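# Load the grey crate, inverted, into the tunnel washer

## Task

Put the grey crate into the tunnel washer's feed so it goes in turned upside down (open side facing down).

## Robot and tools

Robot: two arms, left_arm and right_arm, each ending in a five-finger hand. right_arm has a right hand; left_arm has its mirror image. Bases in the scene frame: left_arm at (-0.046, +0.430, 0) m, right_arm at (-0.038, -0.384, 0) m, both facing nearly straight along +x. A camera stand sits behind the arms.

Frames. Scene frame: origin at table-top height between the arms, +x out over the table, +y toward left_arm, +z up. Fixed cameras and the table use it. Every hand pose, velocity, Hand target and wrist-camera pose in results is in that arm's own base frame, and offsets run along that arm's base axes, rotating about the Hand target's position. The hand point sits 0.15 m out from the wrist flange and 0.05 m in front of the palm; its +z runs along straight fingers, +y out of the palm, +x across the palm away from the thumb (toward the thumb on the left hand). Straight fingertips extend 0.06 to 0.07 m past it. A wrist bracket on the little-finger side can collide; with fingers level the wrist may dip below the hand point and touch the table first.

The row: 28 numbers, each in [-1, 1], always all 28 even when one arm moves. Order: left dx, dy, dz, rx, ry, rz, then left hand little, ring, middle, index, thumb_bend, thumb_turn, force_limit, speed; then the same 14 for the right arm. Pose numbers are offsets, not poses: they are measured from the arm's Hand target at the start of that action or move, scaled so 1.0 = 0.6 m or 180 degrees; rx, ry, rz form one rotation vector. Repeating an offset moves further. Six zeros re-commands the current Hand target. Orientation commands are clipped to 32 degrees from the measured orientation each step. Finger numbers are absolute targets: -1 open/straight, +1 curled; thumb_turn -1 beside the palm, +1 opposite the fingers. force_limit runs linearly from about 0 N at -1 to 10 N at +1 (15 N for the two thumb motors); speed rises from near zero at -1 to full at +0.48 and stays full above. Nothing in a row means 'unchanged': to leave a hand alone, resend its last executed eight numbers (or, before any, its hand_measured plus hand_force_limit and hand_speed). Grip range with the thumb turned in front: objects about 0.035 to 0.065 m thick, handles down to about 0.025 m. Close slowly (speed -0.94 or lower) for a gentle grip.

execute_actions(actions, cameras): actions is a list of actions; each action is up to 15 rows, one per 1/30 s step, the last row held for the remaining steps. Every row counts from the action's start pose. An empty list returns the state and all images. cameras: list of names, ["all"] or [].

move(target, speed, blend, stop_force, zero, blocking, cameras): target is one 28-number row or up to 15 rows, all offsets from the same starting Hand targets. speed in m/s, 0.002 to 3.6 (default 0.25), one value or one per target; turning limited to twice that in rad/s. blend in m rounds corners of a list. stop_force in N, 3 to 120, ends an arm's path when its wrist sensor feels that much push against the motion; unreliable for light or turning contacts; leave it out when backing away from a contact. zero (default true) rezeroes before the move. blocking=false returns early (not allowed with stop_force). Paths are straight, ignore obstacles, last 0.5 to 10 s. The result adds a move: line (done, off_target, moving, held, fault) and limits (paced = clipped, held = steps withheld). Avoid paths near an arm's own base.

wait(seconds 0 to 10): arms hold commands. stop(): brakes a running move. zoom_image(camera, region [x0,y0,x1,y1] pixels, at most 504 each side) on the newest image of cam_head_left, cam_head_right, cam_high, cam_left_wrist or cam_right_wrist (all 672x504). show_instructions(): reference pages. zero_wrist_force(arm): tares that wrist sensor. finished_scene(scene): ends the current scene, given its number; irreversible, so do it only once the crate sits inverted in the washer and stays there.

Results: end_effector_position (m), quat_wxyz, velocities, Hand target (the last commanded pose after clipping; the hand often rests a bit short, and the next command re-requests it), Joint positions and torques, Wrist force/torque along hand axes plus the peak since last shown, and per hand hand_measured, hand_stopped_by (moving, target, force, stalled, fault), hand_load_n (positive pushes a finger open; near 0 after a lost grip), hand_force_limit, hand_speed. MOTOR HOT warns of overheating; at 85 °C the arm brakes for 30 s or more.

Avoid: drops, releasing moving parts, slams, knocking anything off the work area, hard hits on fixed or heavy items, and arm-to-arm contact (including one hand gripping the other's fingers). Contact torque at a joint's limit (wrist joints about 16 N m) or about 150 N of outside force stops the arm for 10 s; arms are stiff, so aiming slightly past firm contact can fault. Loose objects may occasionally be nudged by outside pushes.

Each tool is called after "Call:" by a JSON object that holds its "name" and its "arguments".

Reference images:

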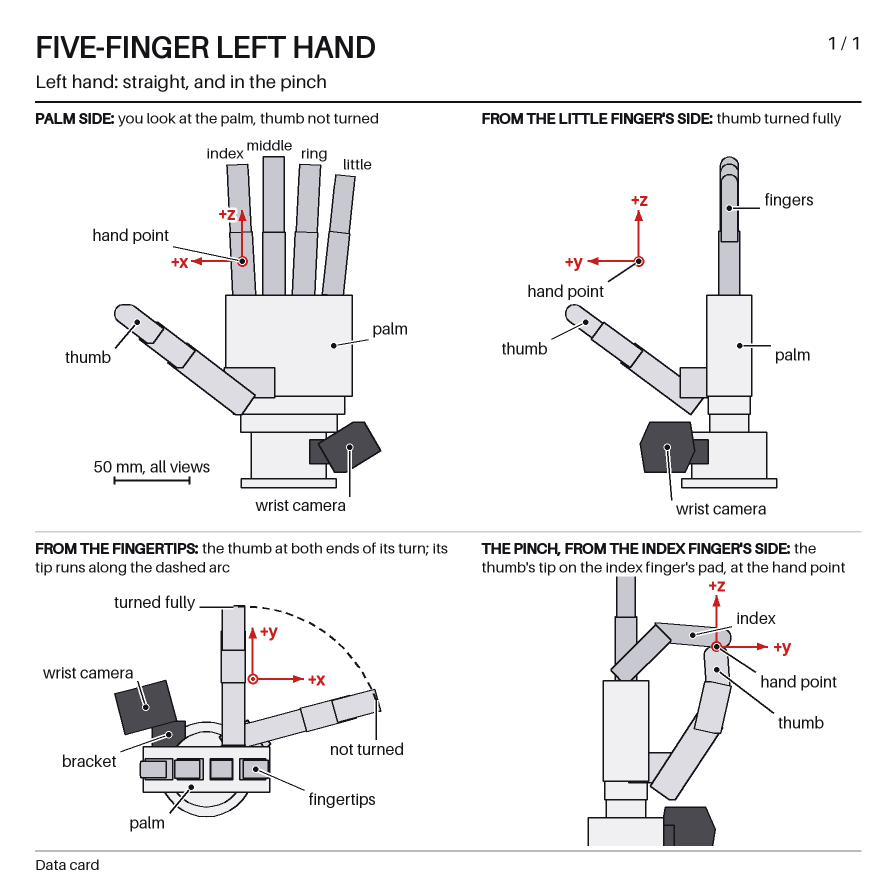

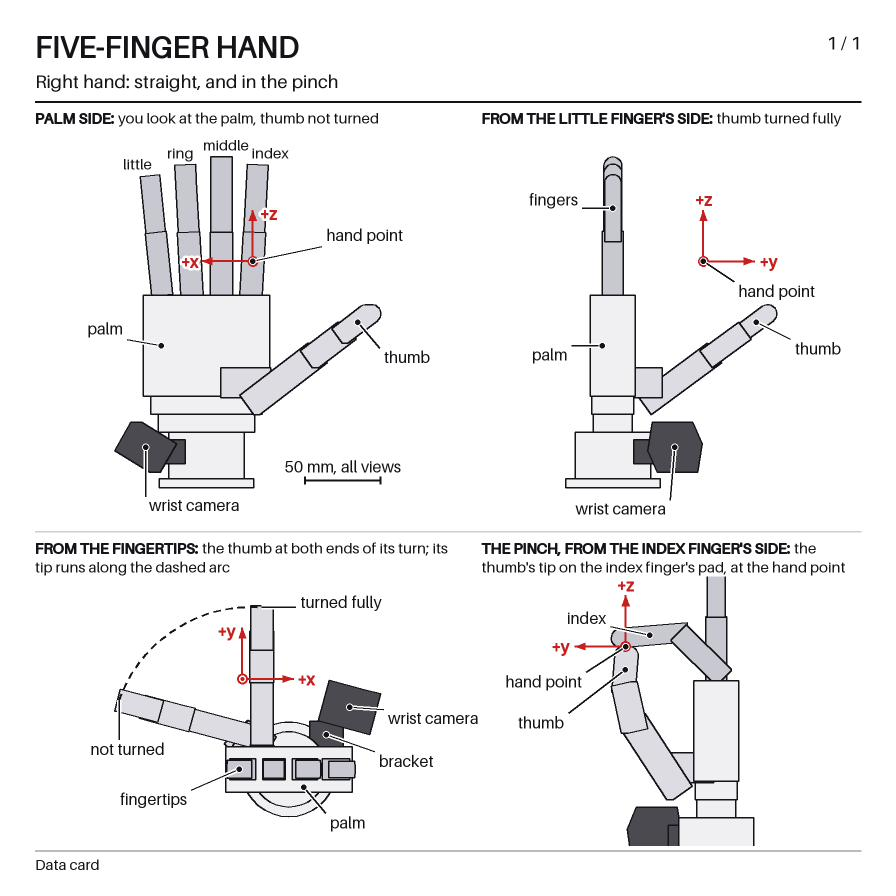

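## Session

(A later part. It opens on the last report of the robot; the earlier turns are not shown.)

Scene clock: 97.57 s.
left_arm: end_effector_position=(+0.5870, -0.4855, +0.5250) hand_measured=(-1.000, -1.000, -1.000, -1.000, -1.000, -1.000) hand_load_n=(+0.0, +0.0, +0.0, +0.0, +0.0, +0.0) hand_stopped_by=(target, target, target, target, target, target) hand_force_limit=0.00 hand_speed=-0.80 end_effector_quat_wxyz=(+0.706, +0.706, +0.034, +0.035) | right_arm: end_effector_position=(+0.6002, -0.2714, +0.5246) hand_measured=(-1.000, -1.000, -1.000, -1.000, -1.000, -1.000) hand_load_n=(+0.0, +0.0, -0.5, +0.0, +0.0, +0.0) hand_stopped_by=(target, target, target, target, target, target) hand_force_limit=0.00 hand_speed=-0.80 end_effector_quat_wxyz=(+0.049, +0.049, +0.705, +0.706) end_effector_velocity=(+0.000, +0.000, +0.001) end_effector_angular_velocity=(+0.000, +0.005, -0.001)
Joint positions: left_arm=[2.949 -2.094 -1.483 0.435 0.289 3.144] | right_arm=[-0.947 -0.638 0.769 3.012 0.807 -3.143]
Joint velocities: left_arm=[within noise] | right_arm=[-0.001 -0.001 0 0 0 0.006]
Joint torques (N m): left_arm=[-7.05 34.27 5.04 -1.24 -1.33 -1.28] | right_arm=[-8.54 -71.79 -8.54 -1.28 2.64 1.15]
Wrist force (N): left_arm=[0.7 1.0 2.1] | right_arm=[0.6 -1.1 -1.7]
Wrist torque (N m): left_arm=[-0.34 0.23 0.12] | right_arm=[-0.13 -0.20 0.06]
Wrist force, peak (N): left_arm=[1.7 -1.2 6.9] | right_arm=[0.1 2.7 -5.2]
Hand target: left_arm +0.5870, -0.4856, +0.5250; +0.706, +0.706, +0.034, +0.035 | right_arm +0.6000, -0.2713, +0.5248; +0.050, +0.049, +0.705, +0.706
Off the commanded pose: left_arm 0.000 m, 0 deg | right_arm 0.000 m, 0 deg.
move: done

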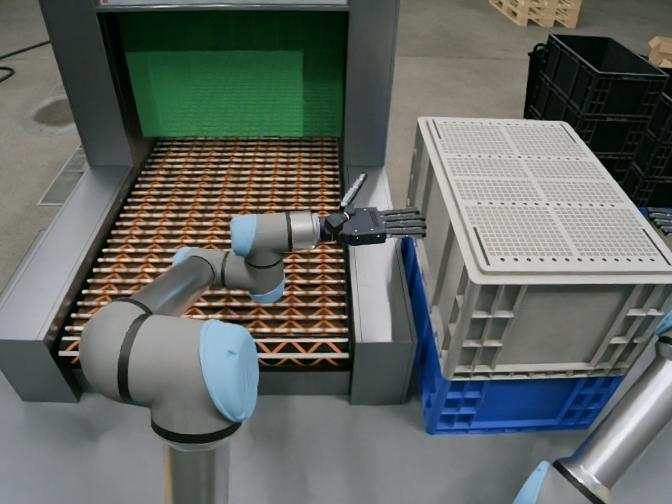

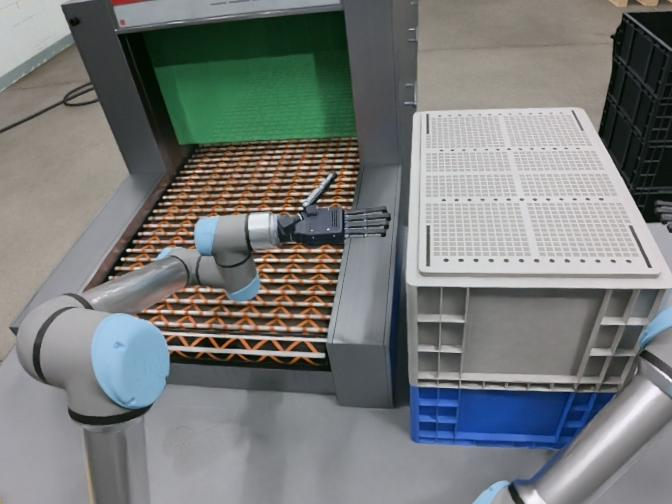

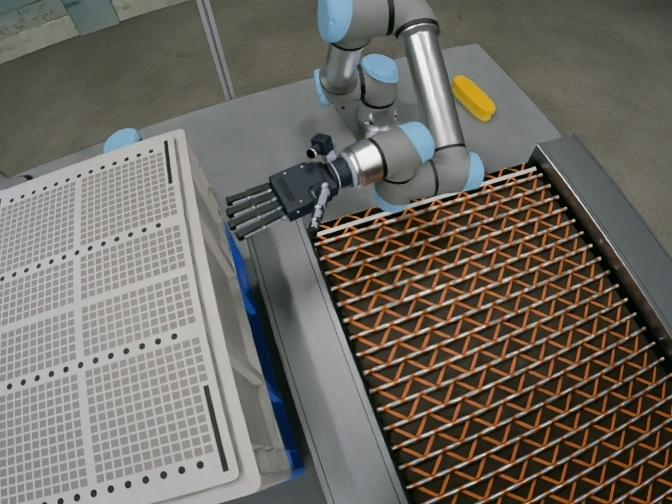

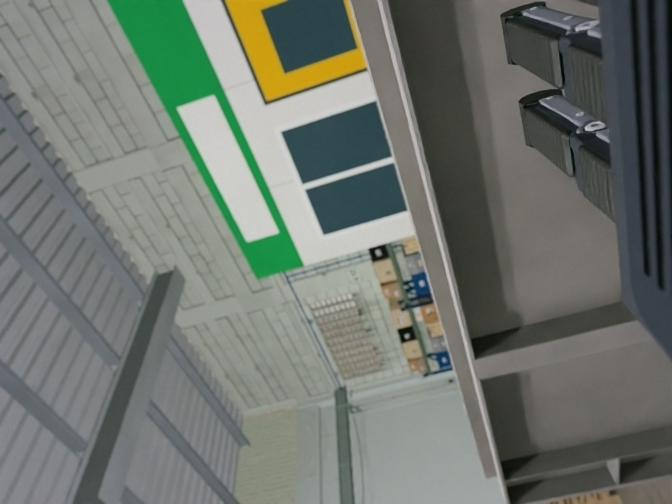

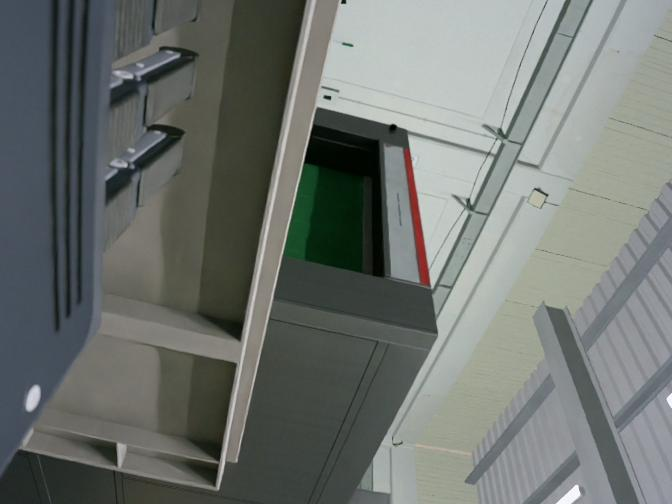

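Call:
{"name": "move", "arguments": {"target": [[0.09,-0.004,0.01,0,0,0,-1,-1,-1,-1,-1,-1,0,-0.8, 0.09,0,0.01,0,0,0,-1,-1,-1,-1,-1,-1,0,-0.8],[0.083,-0.18,0.01,0,0,0,-1,-1,-1,-1,-1,-1,0,-0.8, 0.09,0.18,0.01,0,0,0,-1,-1,-1,-1,-1,-1,0,-0.8]], "speed": [0.1,0.035], "stop_force": 5, "cameras": ["all"]}}

Scene clock: 103.33 s.
left_arm: end_effector_position=(+0.6393, -0.5298, +0.5310) hand_measured=(-1.000, -1.000, -1.000, -1.000, -1.000, -1.000) hand_load_n=(+0.0, +0.0, +0.0, +0.0, +0.0, +0.0) hand_stopped_by=(target, target, target, target, target, target) hand_force_limit=0.00 hand_speed=-0.80 end_effector_quat_wxyz=(+0.706, +0.706, +0.034, +0.035) | right_arm: end_effector_position=(+0.6540, -0.1845, +0.5308) hand_measured=(-1.000, -1.000, -1.000, -1.000, -1.000, -1.000) hand_load_n=(+0.0, +0.0, +0.5, +0.0, +0.0, +0.0) hand_stopped_by=(target, target, target, target, target, target) hand_force_limit=0.00 hand_speed=-0.80 end_effector_quat_wxyz=(+0.050, +0.049, +0.705, +0.706)
Joint positions: left_arm=[2.896 -2.241 -1.224 0.322 0.342 3.144] | right_arm=[-0.813 -0.689 0.847 2.984 0.673 -3.143]
Joint torques (N m): left_arm=[-40.02 78.95 29.25 2.66 -7.4 0] | right_arm=[-2.58 -21.21 -5.63 -1.55 -0.07 0.5]
Wrist force (N): left_arm=[17.7 1.3 -24.8] | right_arm=[1.5 -2.3 -11.7]
Wrist torque (N m): left_arm=[1.30 0.47 1.14] | right_arm=[0.62 0.10 0.08]
Wrist force, peak (N): left_arm=[17.6 1.1 -26.1] | right_arm=[0.7 -5.9 -22.8]
Hand target: left_arm +0.6393, -0.5298, +0.5310; +0.706, +0.706, +0.034, +0.035 (not the last commanded pose) | right_arm +0.6540, -0.1845, +0.5308; +0.050, +0.049, +0.705, +0.706 (not the last commanded pose)
Off the commanded pose: left_arm 0.064 m, 0 deg | right_arm 0.021 m, 0 deg.
move: contact (left_arm, right_arm); path passed 1 of 2 targets

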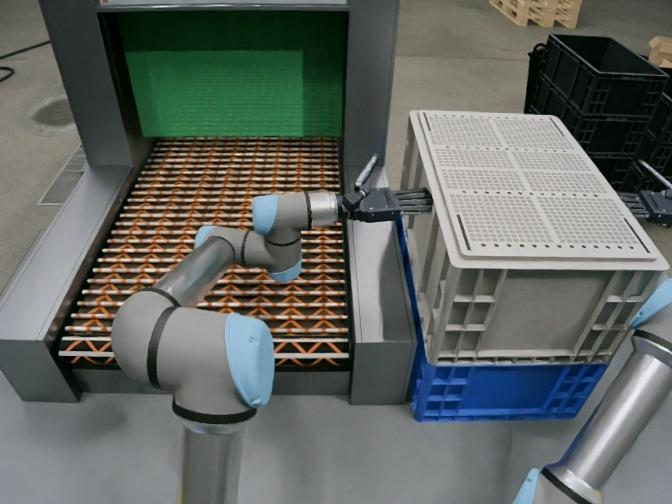

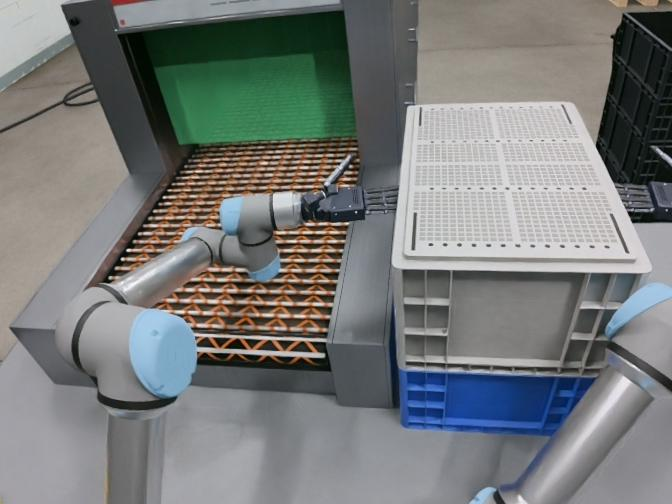

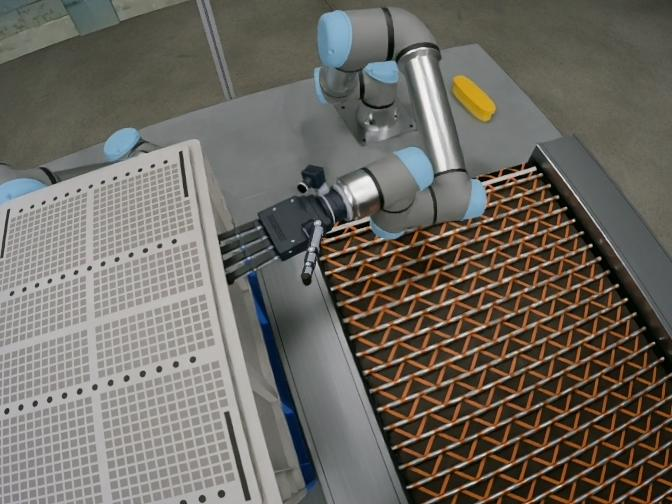

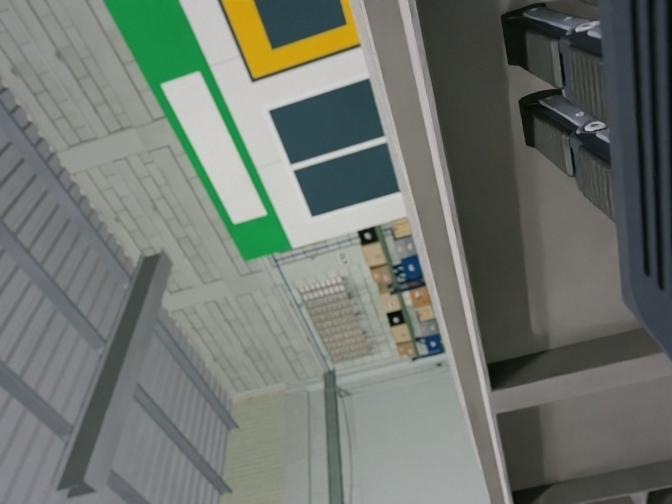

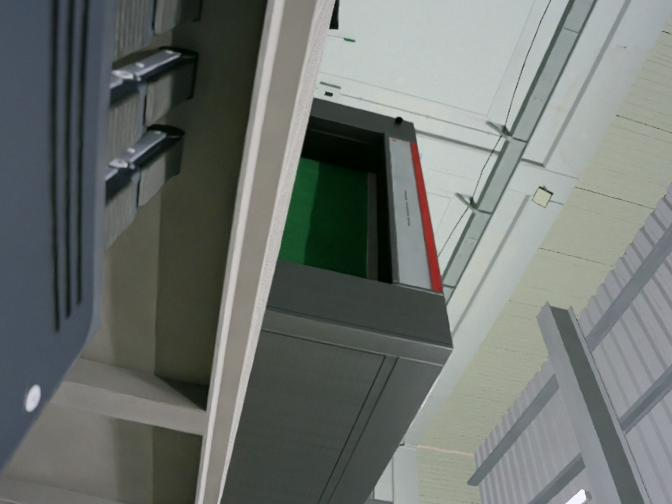

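Call:
{"name": "move", "arguments": {"target": [[0,0.006,0,0,0,0,-1,-1,-1,-1,-1,-1,0,-0.8, 0,-0.005,0,0,0,0,-1,-1,-1,-1,-1,-1,0,-0.8]], "speed": 0.05}}

Call:
{"name": "move", "arguments": {"target": [[0,0,0.08,0,0,0,-1,-1,-1,-1,-1,-1,0,-0.8, 0,0,0.08,0,0,0,-1,-1,-1,-1,-1,-1,0,-0.8]], "speed": 0.015, "stop_force": 4, "cameras": ["all"]}}

Scene clock: 104.70 s.
left_arm: end_effector_position=(+0.6392, -0.5262, +0.5310) hand_measured=(-1.000, -1.000, -1.000, -1.000, -1.000, -1.000) hand_load_n=(+0.0, +0.0, +0.0, +0.0, +0.5, +0.0) hand_stopped_by=(target, target, target, target, target, target) hand_force_limit=0.00 hand_speed=-0.80 end_effector_quat_wxyz=(+0.706, +0.706, +0.034, +0.035) | right_arm: end_effector_position=(+0.6540, -0.1875, +0.5308) hand_measured=(-1.000, -1.000, -1.000, -1.000, -1.000, -1.000) hand_load_n=(+0.0, +0.0, +0.0, +0.0, +0.0, +0.0) hand_stopped_by=(target, target, target, target, target, target) hand_force_limit=0.00 hand_speed=-0.80 end_effector_quat_wxyz=(+0.049, +0.049, +0.705, +0.706)
Joint positions: left_arm=[2.902 -2.237 -1.231 0.325 0.336 3.144] | right_arm=[-0.816 -0.683 0.836 2.989 0.676 -3.143]
Joint torques (N m): left_arm=[-1.43 73.89 14.73 3.21 -2.71 0.94] | right_arm=[-7.06 -32.54 -17.3 1.9 1.82 0.96]
Wrist force (N): left_arm=[10.3 1.1 4.8] | right_arm=[0.5 -0.7 -1.5]
Wrist torque (N m): left_arm=[-0.51 0.89 0.70] | right_arm=[-0.10 -0.18 0.06]
Wrist force, peak (N): left_arm=[17.7 1.0 -25.0] | right_arm=[1.4 -2.5 -12.0]
Hand target: left_arm +0.6393, -0.5262, +0.5310; +0.706, +0.706, +0.034, +0.035 | right_arm +0.6540, -0.1875, +0.5308; +0.050, +0.049, +0.705, +0.706
Off the commanded pose: left_arm 0.000 m, 0 deg | right_arm 0.000 m, 0 deg.
move: done

Scene clock: 107.67 s.
left_arm: end_effector_position=(+0.6393, -0.5262, +0.5536) hand_measured=(-1.000, -1.000, -1.000, -1.000, -1.000, -1.000) hand_load_n=(+0.0, +0.5, +0.0, +0.0, +0.0, +0.0) hand_stopped_by=(target, target, target, target, target, target) hand_force_limit=0.00 hand_speed=-0.80 end_effector_quat_wxyz=(+0.706, +0.706, +0.034, +0.035) | right_arm: end_effector_position=(+0.6540, -0.1875, +0.5502) hand_measured=(-1.000, -1.000, -1.000, -1.000, -1.000, -1.000) hand_load_n=(+0.0, +0.5, +0.0, +0.0, +0.0, +0.0) hand_stopped_by=(target, target, target, target, target, target) hand_force_limit=0.00 hand_speed=-0.80 end_effector_quat_wxyz=(+0.050, +0.049, +0.705, +0.706)
Joint positions: left_arm=[2.902 -2.22 -1.199 0.277 0.337 3.144] | right_arm=[-0.816 -0.691 0.802 3.032 0.676 -3.143]
Joint torques (N m): left_arm=[-10.03 28.7 7.54 3.17 -0.13 -0.85] | right_arm=[4.62 -25.78 -6.04 -0.79 -2.51 0.81]
Wrist force (N): left_arm=[5.6 -3.3 2.6] | right_arm=[0.5 -5.0 -3.5]
Wrist torque (N m): left_arm=[-0.26 0.50 0.44] | right_arm=[0.23 -0.07 -0.11]
Wrist force, peak (N): left_arm=[10.5 1.3 5.0] | right_arm=[0.4 -13.9 -3.0]
Hand target: left_arm +0.6393, -0.5262, +0.5536; +0.706, +0.706, +0.034, +0.035 (not the last commanded pose) | right_arm +0.6540, -0.1875, +0.5502; +0.050, +0.049, +0.705, +0.706 (not the last commanded pose)
Off the commanded pose: left_arm 0.025 m, 0 deg | right_arm 0.029 m, 0 deg.
move: contact (left_arm, right_arm)

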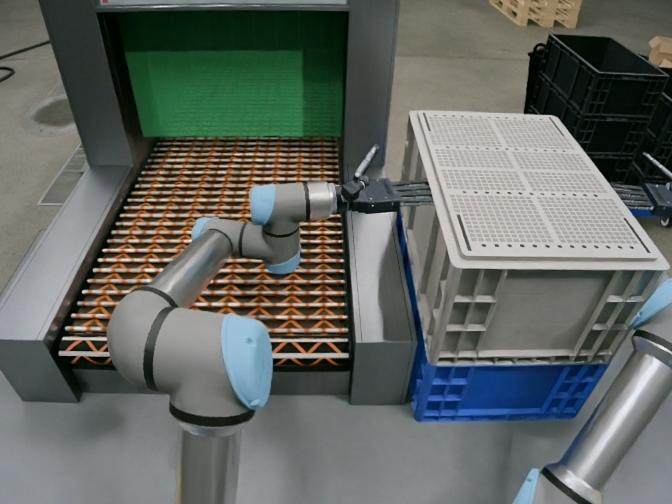

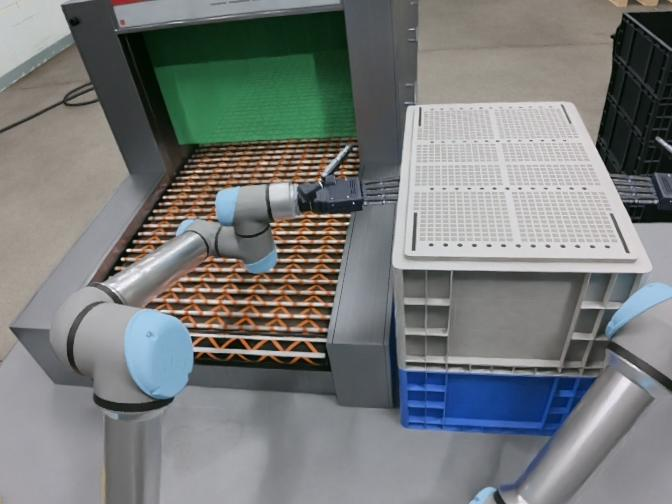

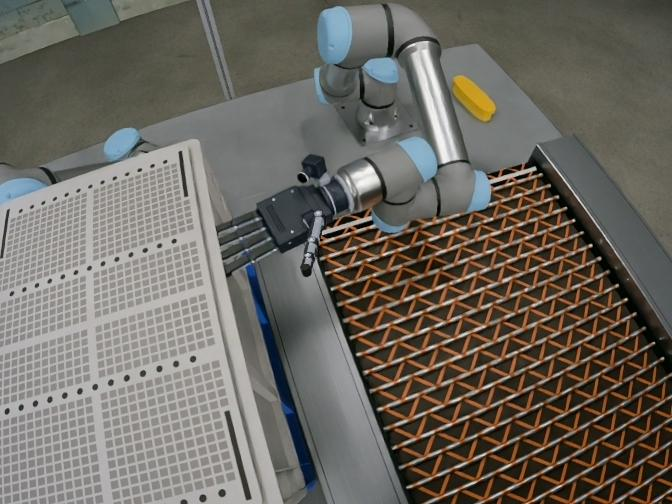

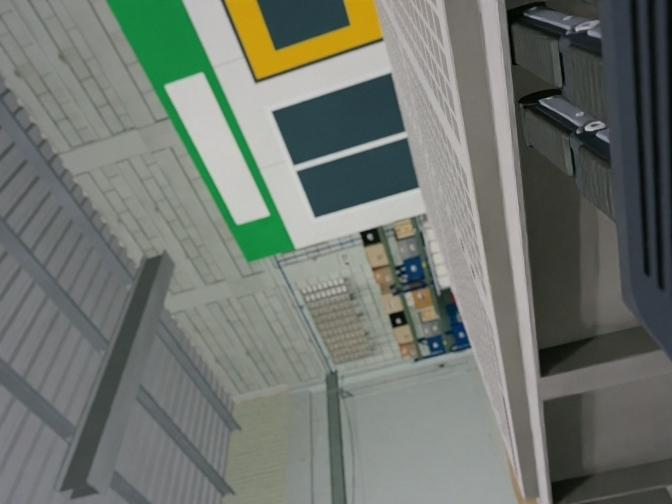

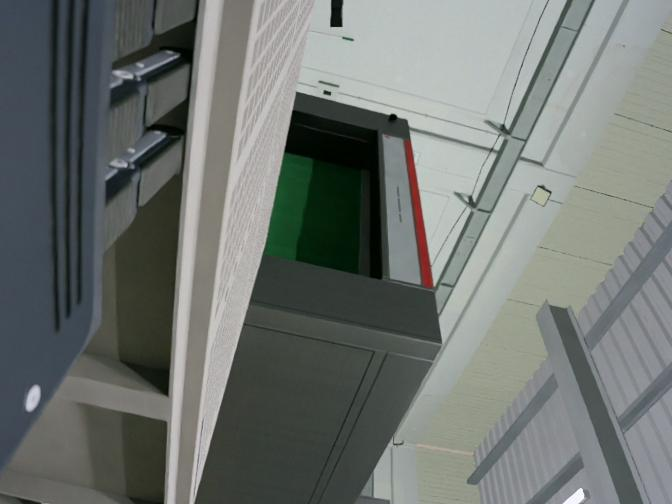

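Call:
{"name": "move", "arguments": {"target": [0,-0.003,0.05,0,0,0,-1,-1,-1,-1,-1,-1,0,-0.8, 0,0.003,0.05,0,0,0,-1,-1,-1,-1,-1,-1,0,-0.8], "speed": 0.03, "stop_force": 45, "cameras": ["all"]}}

Scene clock: 110.63 s.
left_arm: end_effector_position=(+0.6393, -0.5280, +0.5836) hand_measured=(-1.000, -1.000, -1.000, -1.000, -1.000, -1.000) hand_load_n=(+0.0, +0.0, +1.5, +0.5, +0.0, +0.0) hand_stopped_by=(target, target, target, target, target, target) hand_force_limit=0.00 hand_speed=-0.80 end_effector_quat_wxyz=(+0.706, +0.706, +0.034, +0.035) | right_arm: end_effector_position=(+0.6540, -0.1857, +0.5802) hand_measured=(-1.000, -1.000, -1.000, -1.000, -1.000, -1.000) hand_load_n=(+0.0, +0.0, +2.5, +0.5, +0.0, +0.0) hand_stopped_by=(target, target, target, target, target, target) hand_force_limit=0.00 hand_speed=-0.80 end_effector_quat_wxyz=(+0.050, +0.049, +0.705, +0.706)
Joint positions: left_arm=[2.899 -2.204 -1.147 0.209 0.339 3.144] | right_arm=[-0.814 -0.703 0.746 3.099 0.674 -3.143]
Joint torques (N m): left_arm=[-6.55 32.68 10.16 5.24 -2.89 1.61] | right_arm=[20.66 -29.35 -8.36 0 2.62 -0.84]
Wrist force (N): left_arm=[5.0 -12.6 -7.4] | right_arm=[-4.7 -17.6 -7.5]
Wrist torque (N m): left_arm=[0.66 0.23 0.40] | right_arm=[0.95 -0.24 -0.49]
Wrist force, peak (N): left_arm=[7.1 -16.5 4.4] | right_arm=[-3.8 -18.6 -7.9]
Hand target: left_arm +0.6393, -0.5280, +0.5836; +0.706, +0.706, +0.034, +0.035 | right_arm +0.6540, -0.1857, +0.5802; +0.050, +0.049, +0.705, +0.706
Off the commanded pose: left_arm 0.000 m, 0 deg | right_arm 0.000 m, 0 deg.
move: done

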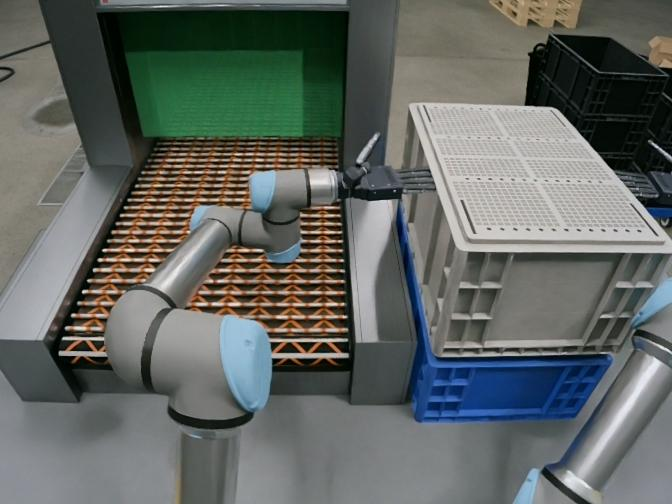

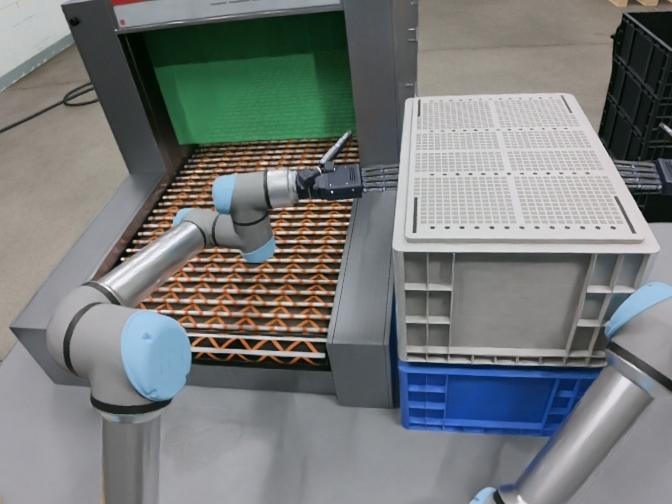

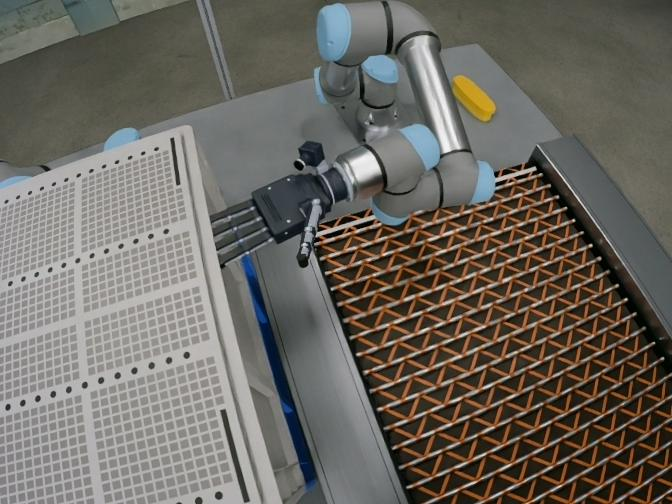

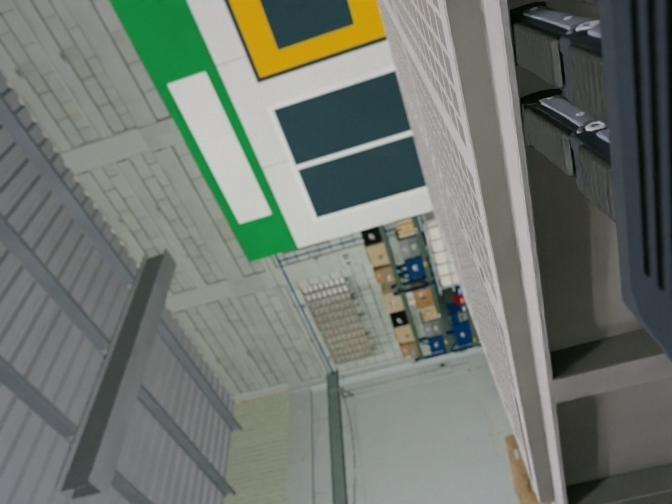

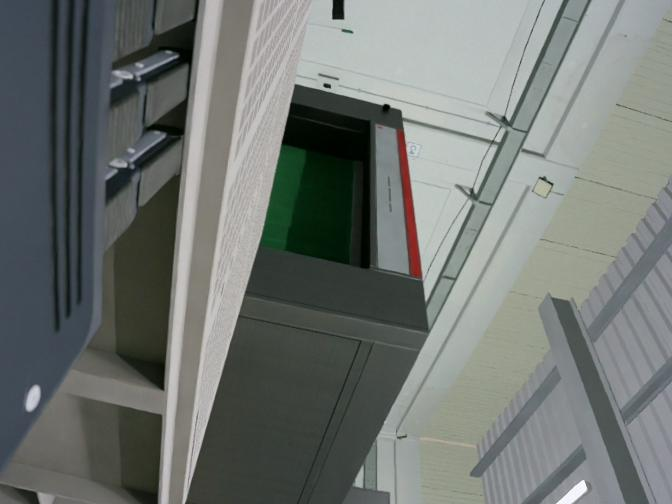

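Call:
{"name": "move", "arguments": {"target": [0,0,0.09,0,0,0,-1,-1,-1,-1,-1,-1,0,-0.8, 0,0,0.09,0,0,0,-1,-1,-1,-1,-1,-1,0,-0.8], "speed": 0.05, "stop_force": 45, "cameras": ["all"]}}

Scene clock: 113.77 s.
left_arm: end_effector_position=(+0.6393, -0.5280, +0.6376) hand_measured=(-1.000, -1.000, -1.000, -1.000, -1.000, -1.000) hand_load_n=(+0.0, +0.0, +1.0, +0.5, +0.0, +0.0) hand_stopped_by=(target, target, target, target, target, target) hand_force_limit=0.00 hand_speed=-0.80 end_effector_quat_wxyz=(+0.706, +0.706, +0.034, +0.035) | right_arm: end_effector_position=(+0.6541, -0.1857, +0.6341) hand_measured=(-1.000, -1.000, -1.000, -1.000, -1.000, -1.000) hand_load_n=(+0.0, +0.5, +2.0, +0.0, +0.0, +0.0) hand_stopped_by=(target, target, target, target, target, target) hand_force_limit=0.00 hand_speed=-0.80 end_effector_quat_wxyz=(+0.050, +0.049, +0.705, +0.706)
Joint positions: left_arm=[2.899 -2.183 -1.042 0.083 0.339 3.144] | right_arm=[-0.814 -0.697 0.598 3.242 0.674 -3.143]
Joint torques (N m): left_arm=[-5.35 32.67 9.76 5.26 -3.19 1.24] | right_arm=[4.5 -84.9 -7.77 0.58 4.87 1.05]
Wrist force (N): left_arm=[5.4 -10.8 1.2] | right_arm=[-5.2 -16.3 3.5]
Wrist torque (N m): left_arm=[0.06 0.50 0.58] | right_arm=[0.27 -0.56 -0.62]
Wrist force, peak (N): left_arm=[4.0 -14.8 -5.4] | right_arm=[-3.9 -20.9 -6.5]
Hand target: left_arm +0.6393, -0.5280, +0.6376; +0.706, +0.706, +0.034, +0.035 | right_arm +0.6540, -0.1857, +0.6342; +0.050, +0.049, +0.705, +0.706
Off the commanded pose: left_arm 0.000 m, 0 deg | right_arm 0.000 m, 0 deg.
move: done

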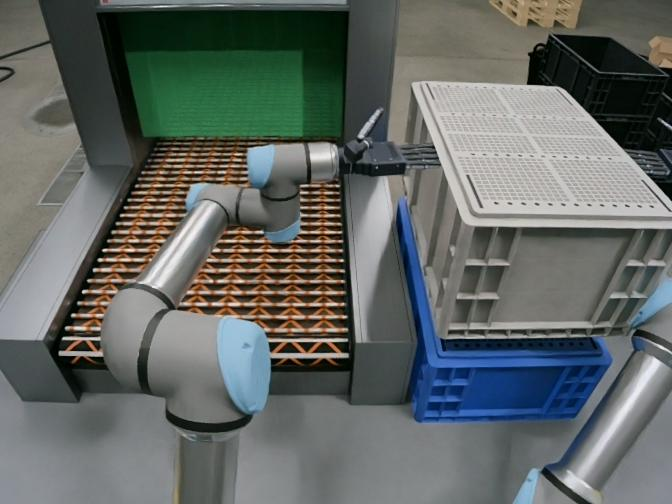

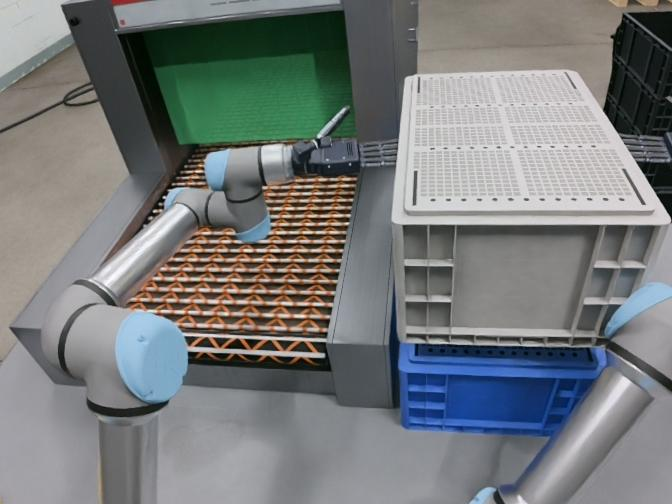

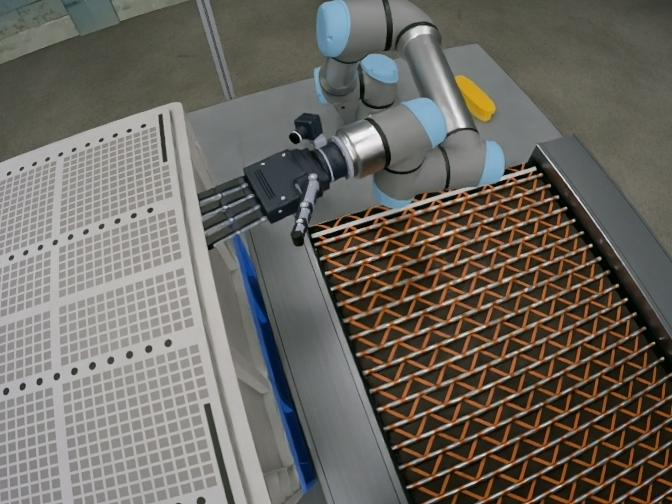

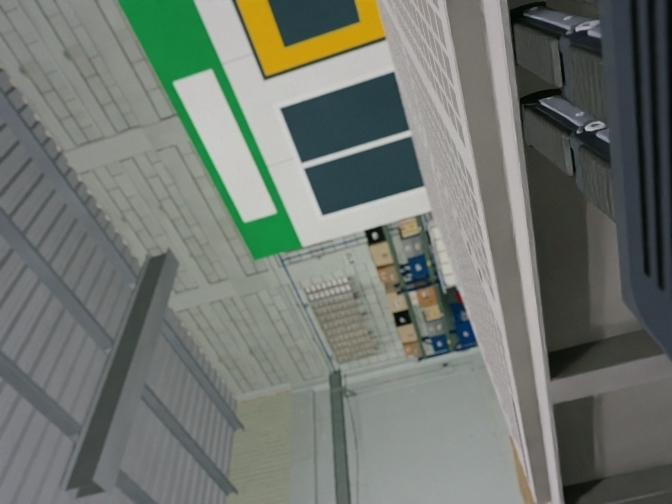

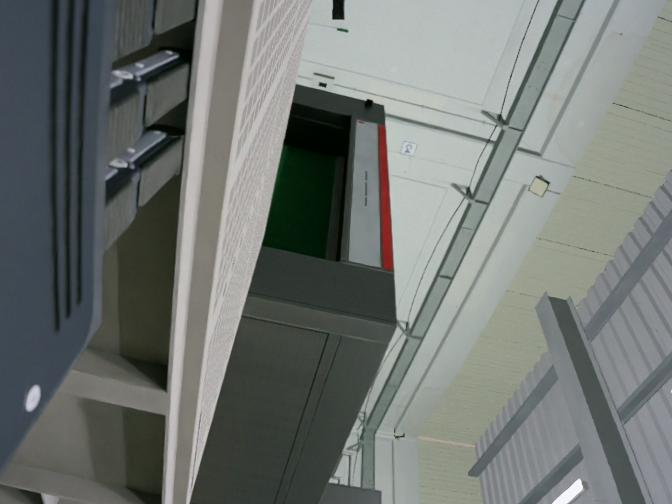

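Call:
{"name": "move", "arguments": {"target": [0.024,0.566,0,0,0,0,-1,-1,-1,-1,-1,-1,0,-0.8, -0.0045,0.567,0,0,0,0,-1,-1,-1,-1,-1,-1,0,-0.8], "speed": 0.12, "stop_force": 45, "cameras": ["all"]}}

Scene clock: 118.10 s.
left_arm: end_effector_position=(+0.6537, -0.1884, +0.6376) hand_measured=(-1.000, -1.000, -1.000, -1.000, -1.000, -1.000) hand_load_n=(+0.0, +0.0, +0.0, +2.0, +0.0, +0.0) hand_stopped_by=(target, target, target, target, target, target) hand_force_limit=0.00 hand_speed=-0.80 end_effector_quat_wxyz=(+0.706, +0.706, +0.034, +0.035) | right_arm: end_effector_position=(+0.6513, +0.1545, +0.6342) hand_measured=(-1.000, -1.000, -1.000, -1.000, -1.000, -1.000) hand_load_n=(+0.0, +0.0, +0.0, +2.5, +0.0, +0.0) hand_stopped_by=(target, target, target, target, target, target) hand_force_limit=0.00 hand_speed=-0.80 end_effector_quat_wxyz=(+0.050, +0.049, +0.705, +0.706)
Joint positions: left_arm=[3.461 -2.059 -1.237 0.155 -0.223 3.142] | right_arm=[-0.378 -1.105 1.279 2.969 0.238 -3.144]
Joint torques (N m): left_arm=[5.44 79.9 8.85 1.33 -2.08 -0.94] | right_arm=[12.15 -18.75 -37.31 2.76 -2.34 0.59]
Wrist force (N): left_arm=[2.2 -13.9 -4.2] | right_arm=[-0.7 -14.8 -8.4]
Wrist torque (N m): left_arm=[0.52 0.31 0.05] | right_arm=[0.88 -0.26 0.07]
Wrist force, peak (N): left_arm=[3.8 -15.6 -3.7] | right_arm=[-0.9 -15.8 -8.6]
Hand target: left_arm +0.6537, -0.1884, +0.6376; +0.706, +0.706, +0.034, +0.035 | right_arm +0.6513, +0.1545, +0.6342; +0.050, +0.049, +0.705, +0.706
Off the commanded pose: left_arm 0.000 m, 0 deg | right_arm 0.000 m, 0 deg.
move: done

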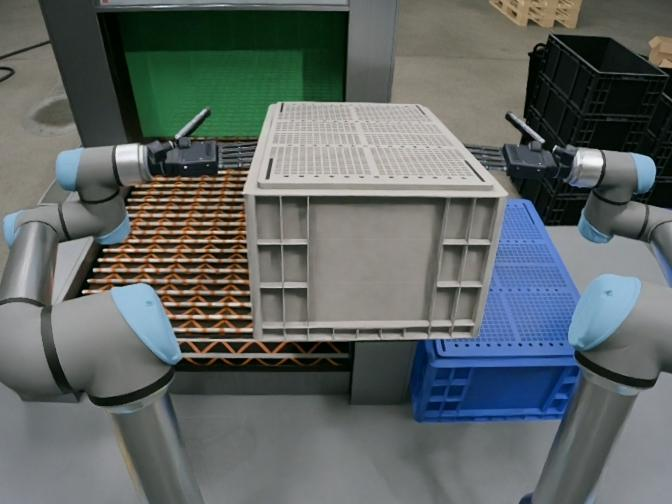

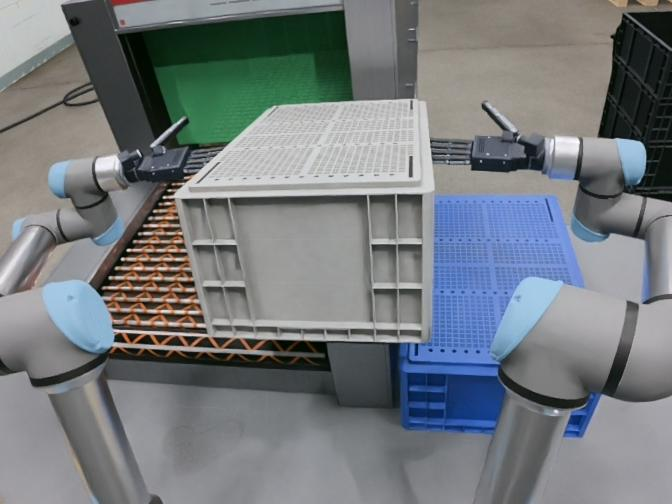

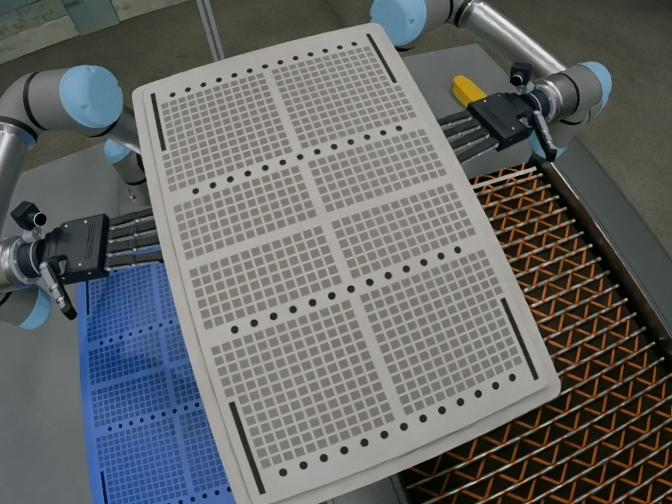

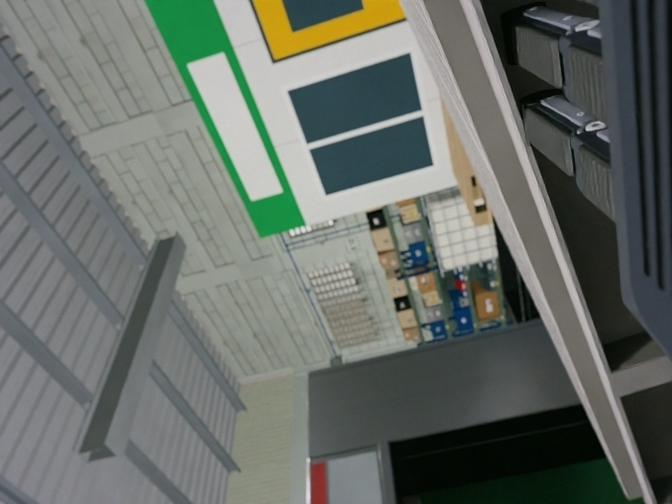

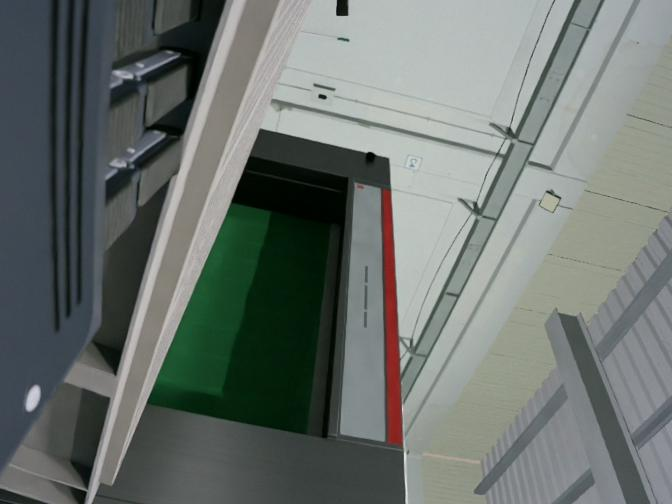

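Call:
{"name": "move", "arguments": {"target": [[0,0,0.05,0,0,0,-1,-1,-1,-1,-1,-1,0,-0.8, 0,0,0.05,0,0,0,-1,-1,-1,-1,-1,-1,0,-0.8],[0.0147,0.35,0.05,0,0,0,-1,-1,-1,-1,-1,-1,0,-0.8, -0.0028,0.35,0.05,0,0,0,-1,-1,-1,-1,-1,-1,0,-0.8],[0.0231,0.55,0.0,0,0,0,-1,-1,-1,-1,-1,-1,0,-0.8, -0.0044,0.55,0.0,0,0,0,-1,-1,-1,-1,-1,-1,0,-0.8]], "speed": 0.08, "blend": 0.02, "stop_force": 45, "cameras": ["all"]}}

Scene clock: 124.90 s.
left_arm: end_effector_position=(+0.6675, +0.1416, +0.6376) hand_measured=(-1.000, -1.000, -1.000, -1.000, -1.000, -1.000) hand_load_n=(+0.0, +0.0, +1.0, +1.5, +0.0, +0.0) hand_stopped_by=(target, target, target, target, target, target) hand_force_limit=0.00 hand_speed=-0.80 end_effector_quat_wxyz=(+0.706, +0.706, +0.034, +0.035) | right_arm: end_effector_position=(+0.6487, +0.4845, +0.6342) hand_measured=(-1.000, -1.000, -1.000, -1.000, -1.000, -1.000) hand_load_n=(+0.0, +0.0, +0.5, +2.0, +0.0, +0.0) hand_stopped_by=(target, target, target, target, target, target) hand_force_limit=0.00 hand_speed=-0.80 end_effector_quat_wxyz=(+0.050, +0.049, +0.705, +0.706)
Joint positions: left_arm=[3.891 -2.432 -0.612 -0.097 -0.652 3.143] | right_arm=[0.179 -1.005 1.126 3.02 -0.319 -3.141]
Joint torques (N m): left_arm=[-18.3 100.51 8.77 0.19 -1.29 -1.49] | right_arm=[-5.29 -78.74 -11.07 0.53 3.95 0.64]
Wrist force (N): left_arm=[4.9 -14.1 -8.3] | right_arm=[-3.8 -15.0 -13.4]
Wrist torque (N m): left_arm=[0.79 0.17 0.39] | right_arm=[1.16 -0.05 -0.16]
Wrist force, peak (N): left_arm=[4.3 -15.7 -9.5] | right_arm=[-3.0 -15.2 -15.3]
Hand target: left_arm +0.6675, +0.1416, +0.6376; +0.706, +0.706, +0.034, +0.035 | right_arm +0.6487, +0.4845, +0.6342; +0.050, +0.049, +0.705, +0.706
Off the commanded pose: left_arm 0.000 m, 0 deg | right_arm 0.000 m, 0 deg.
move: done; blend cut to 0.015 m at target 1

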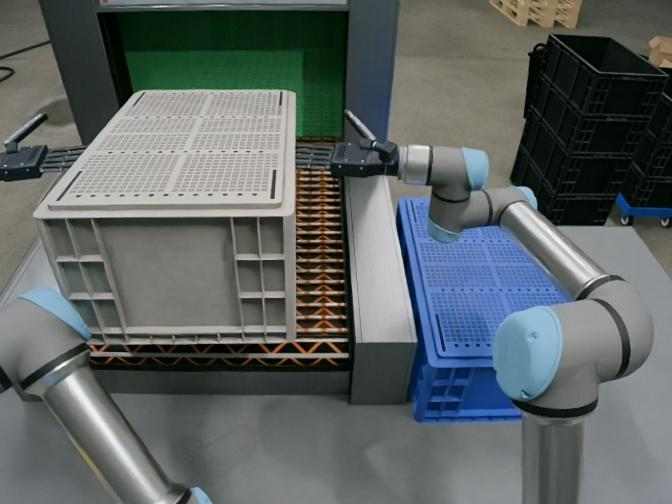

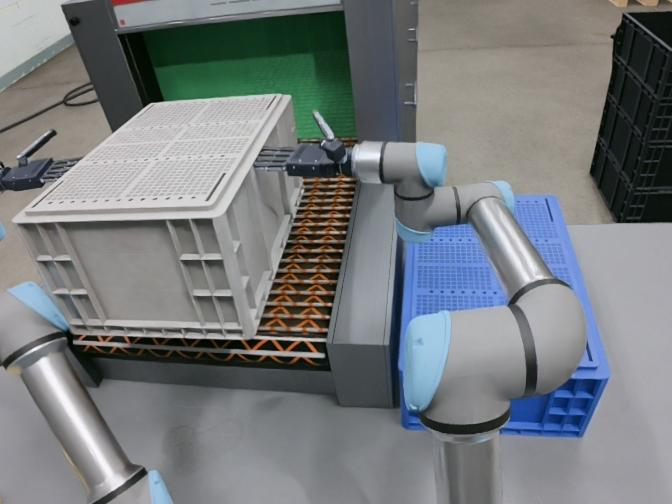

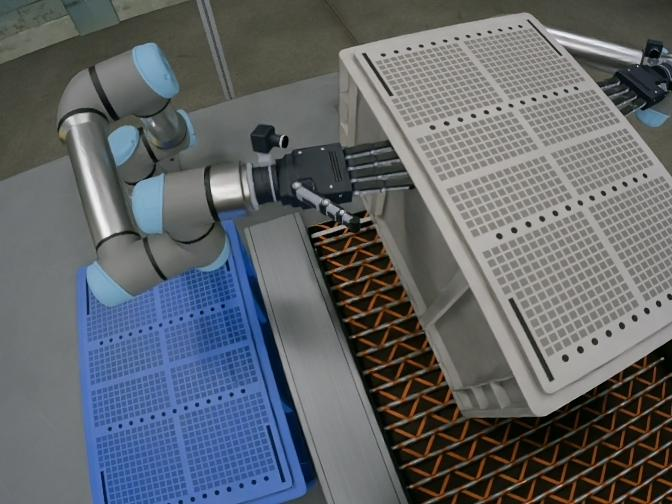

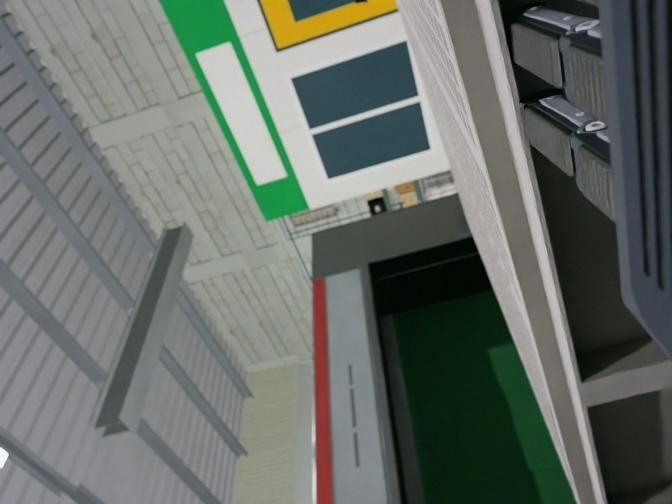

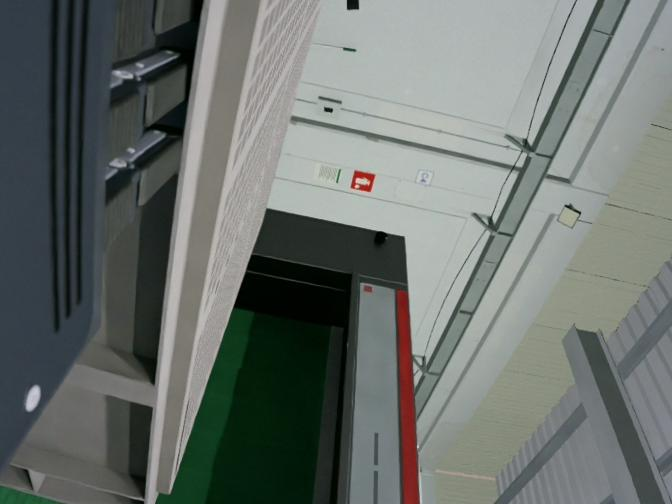

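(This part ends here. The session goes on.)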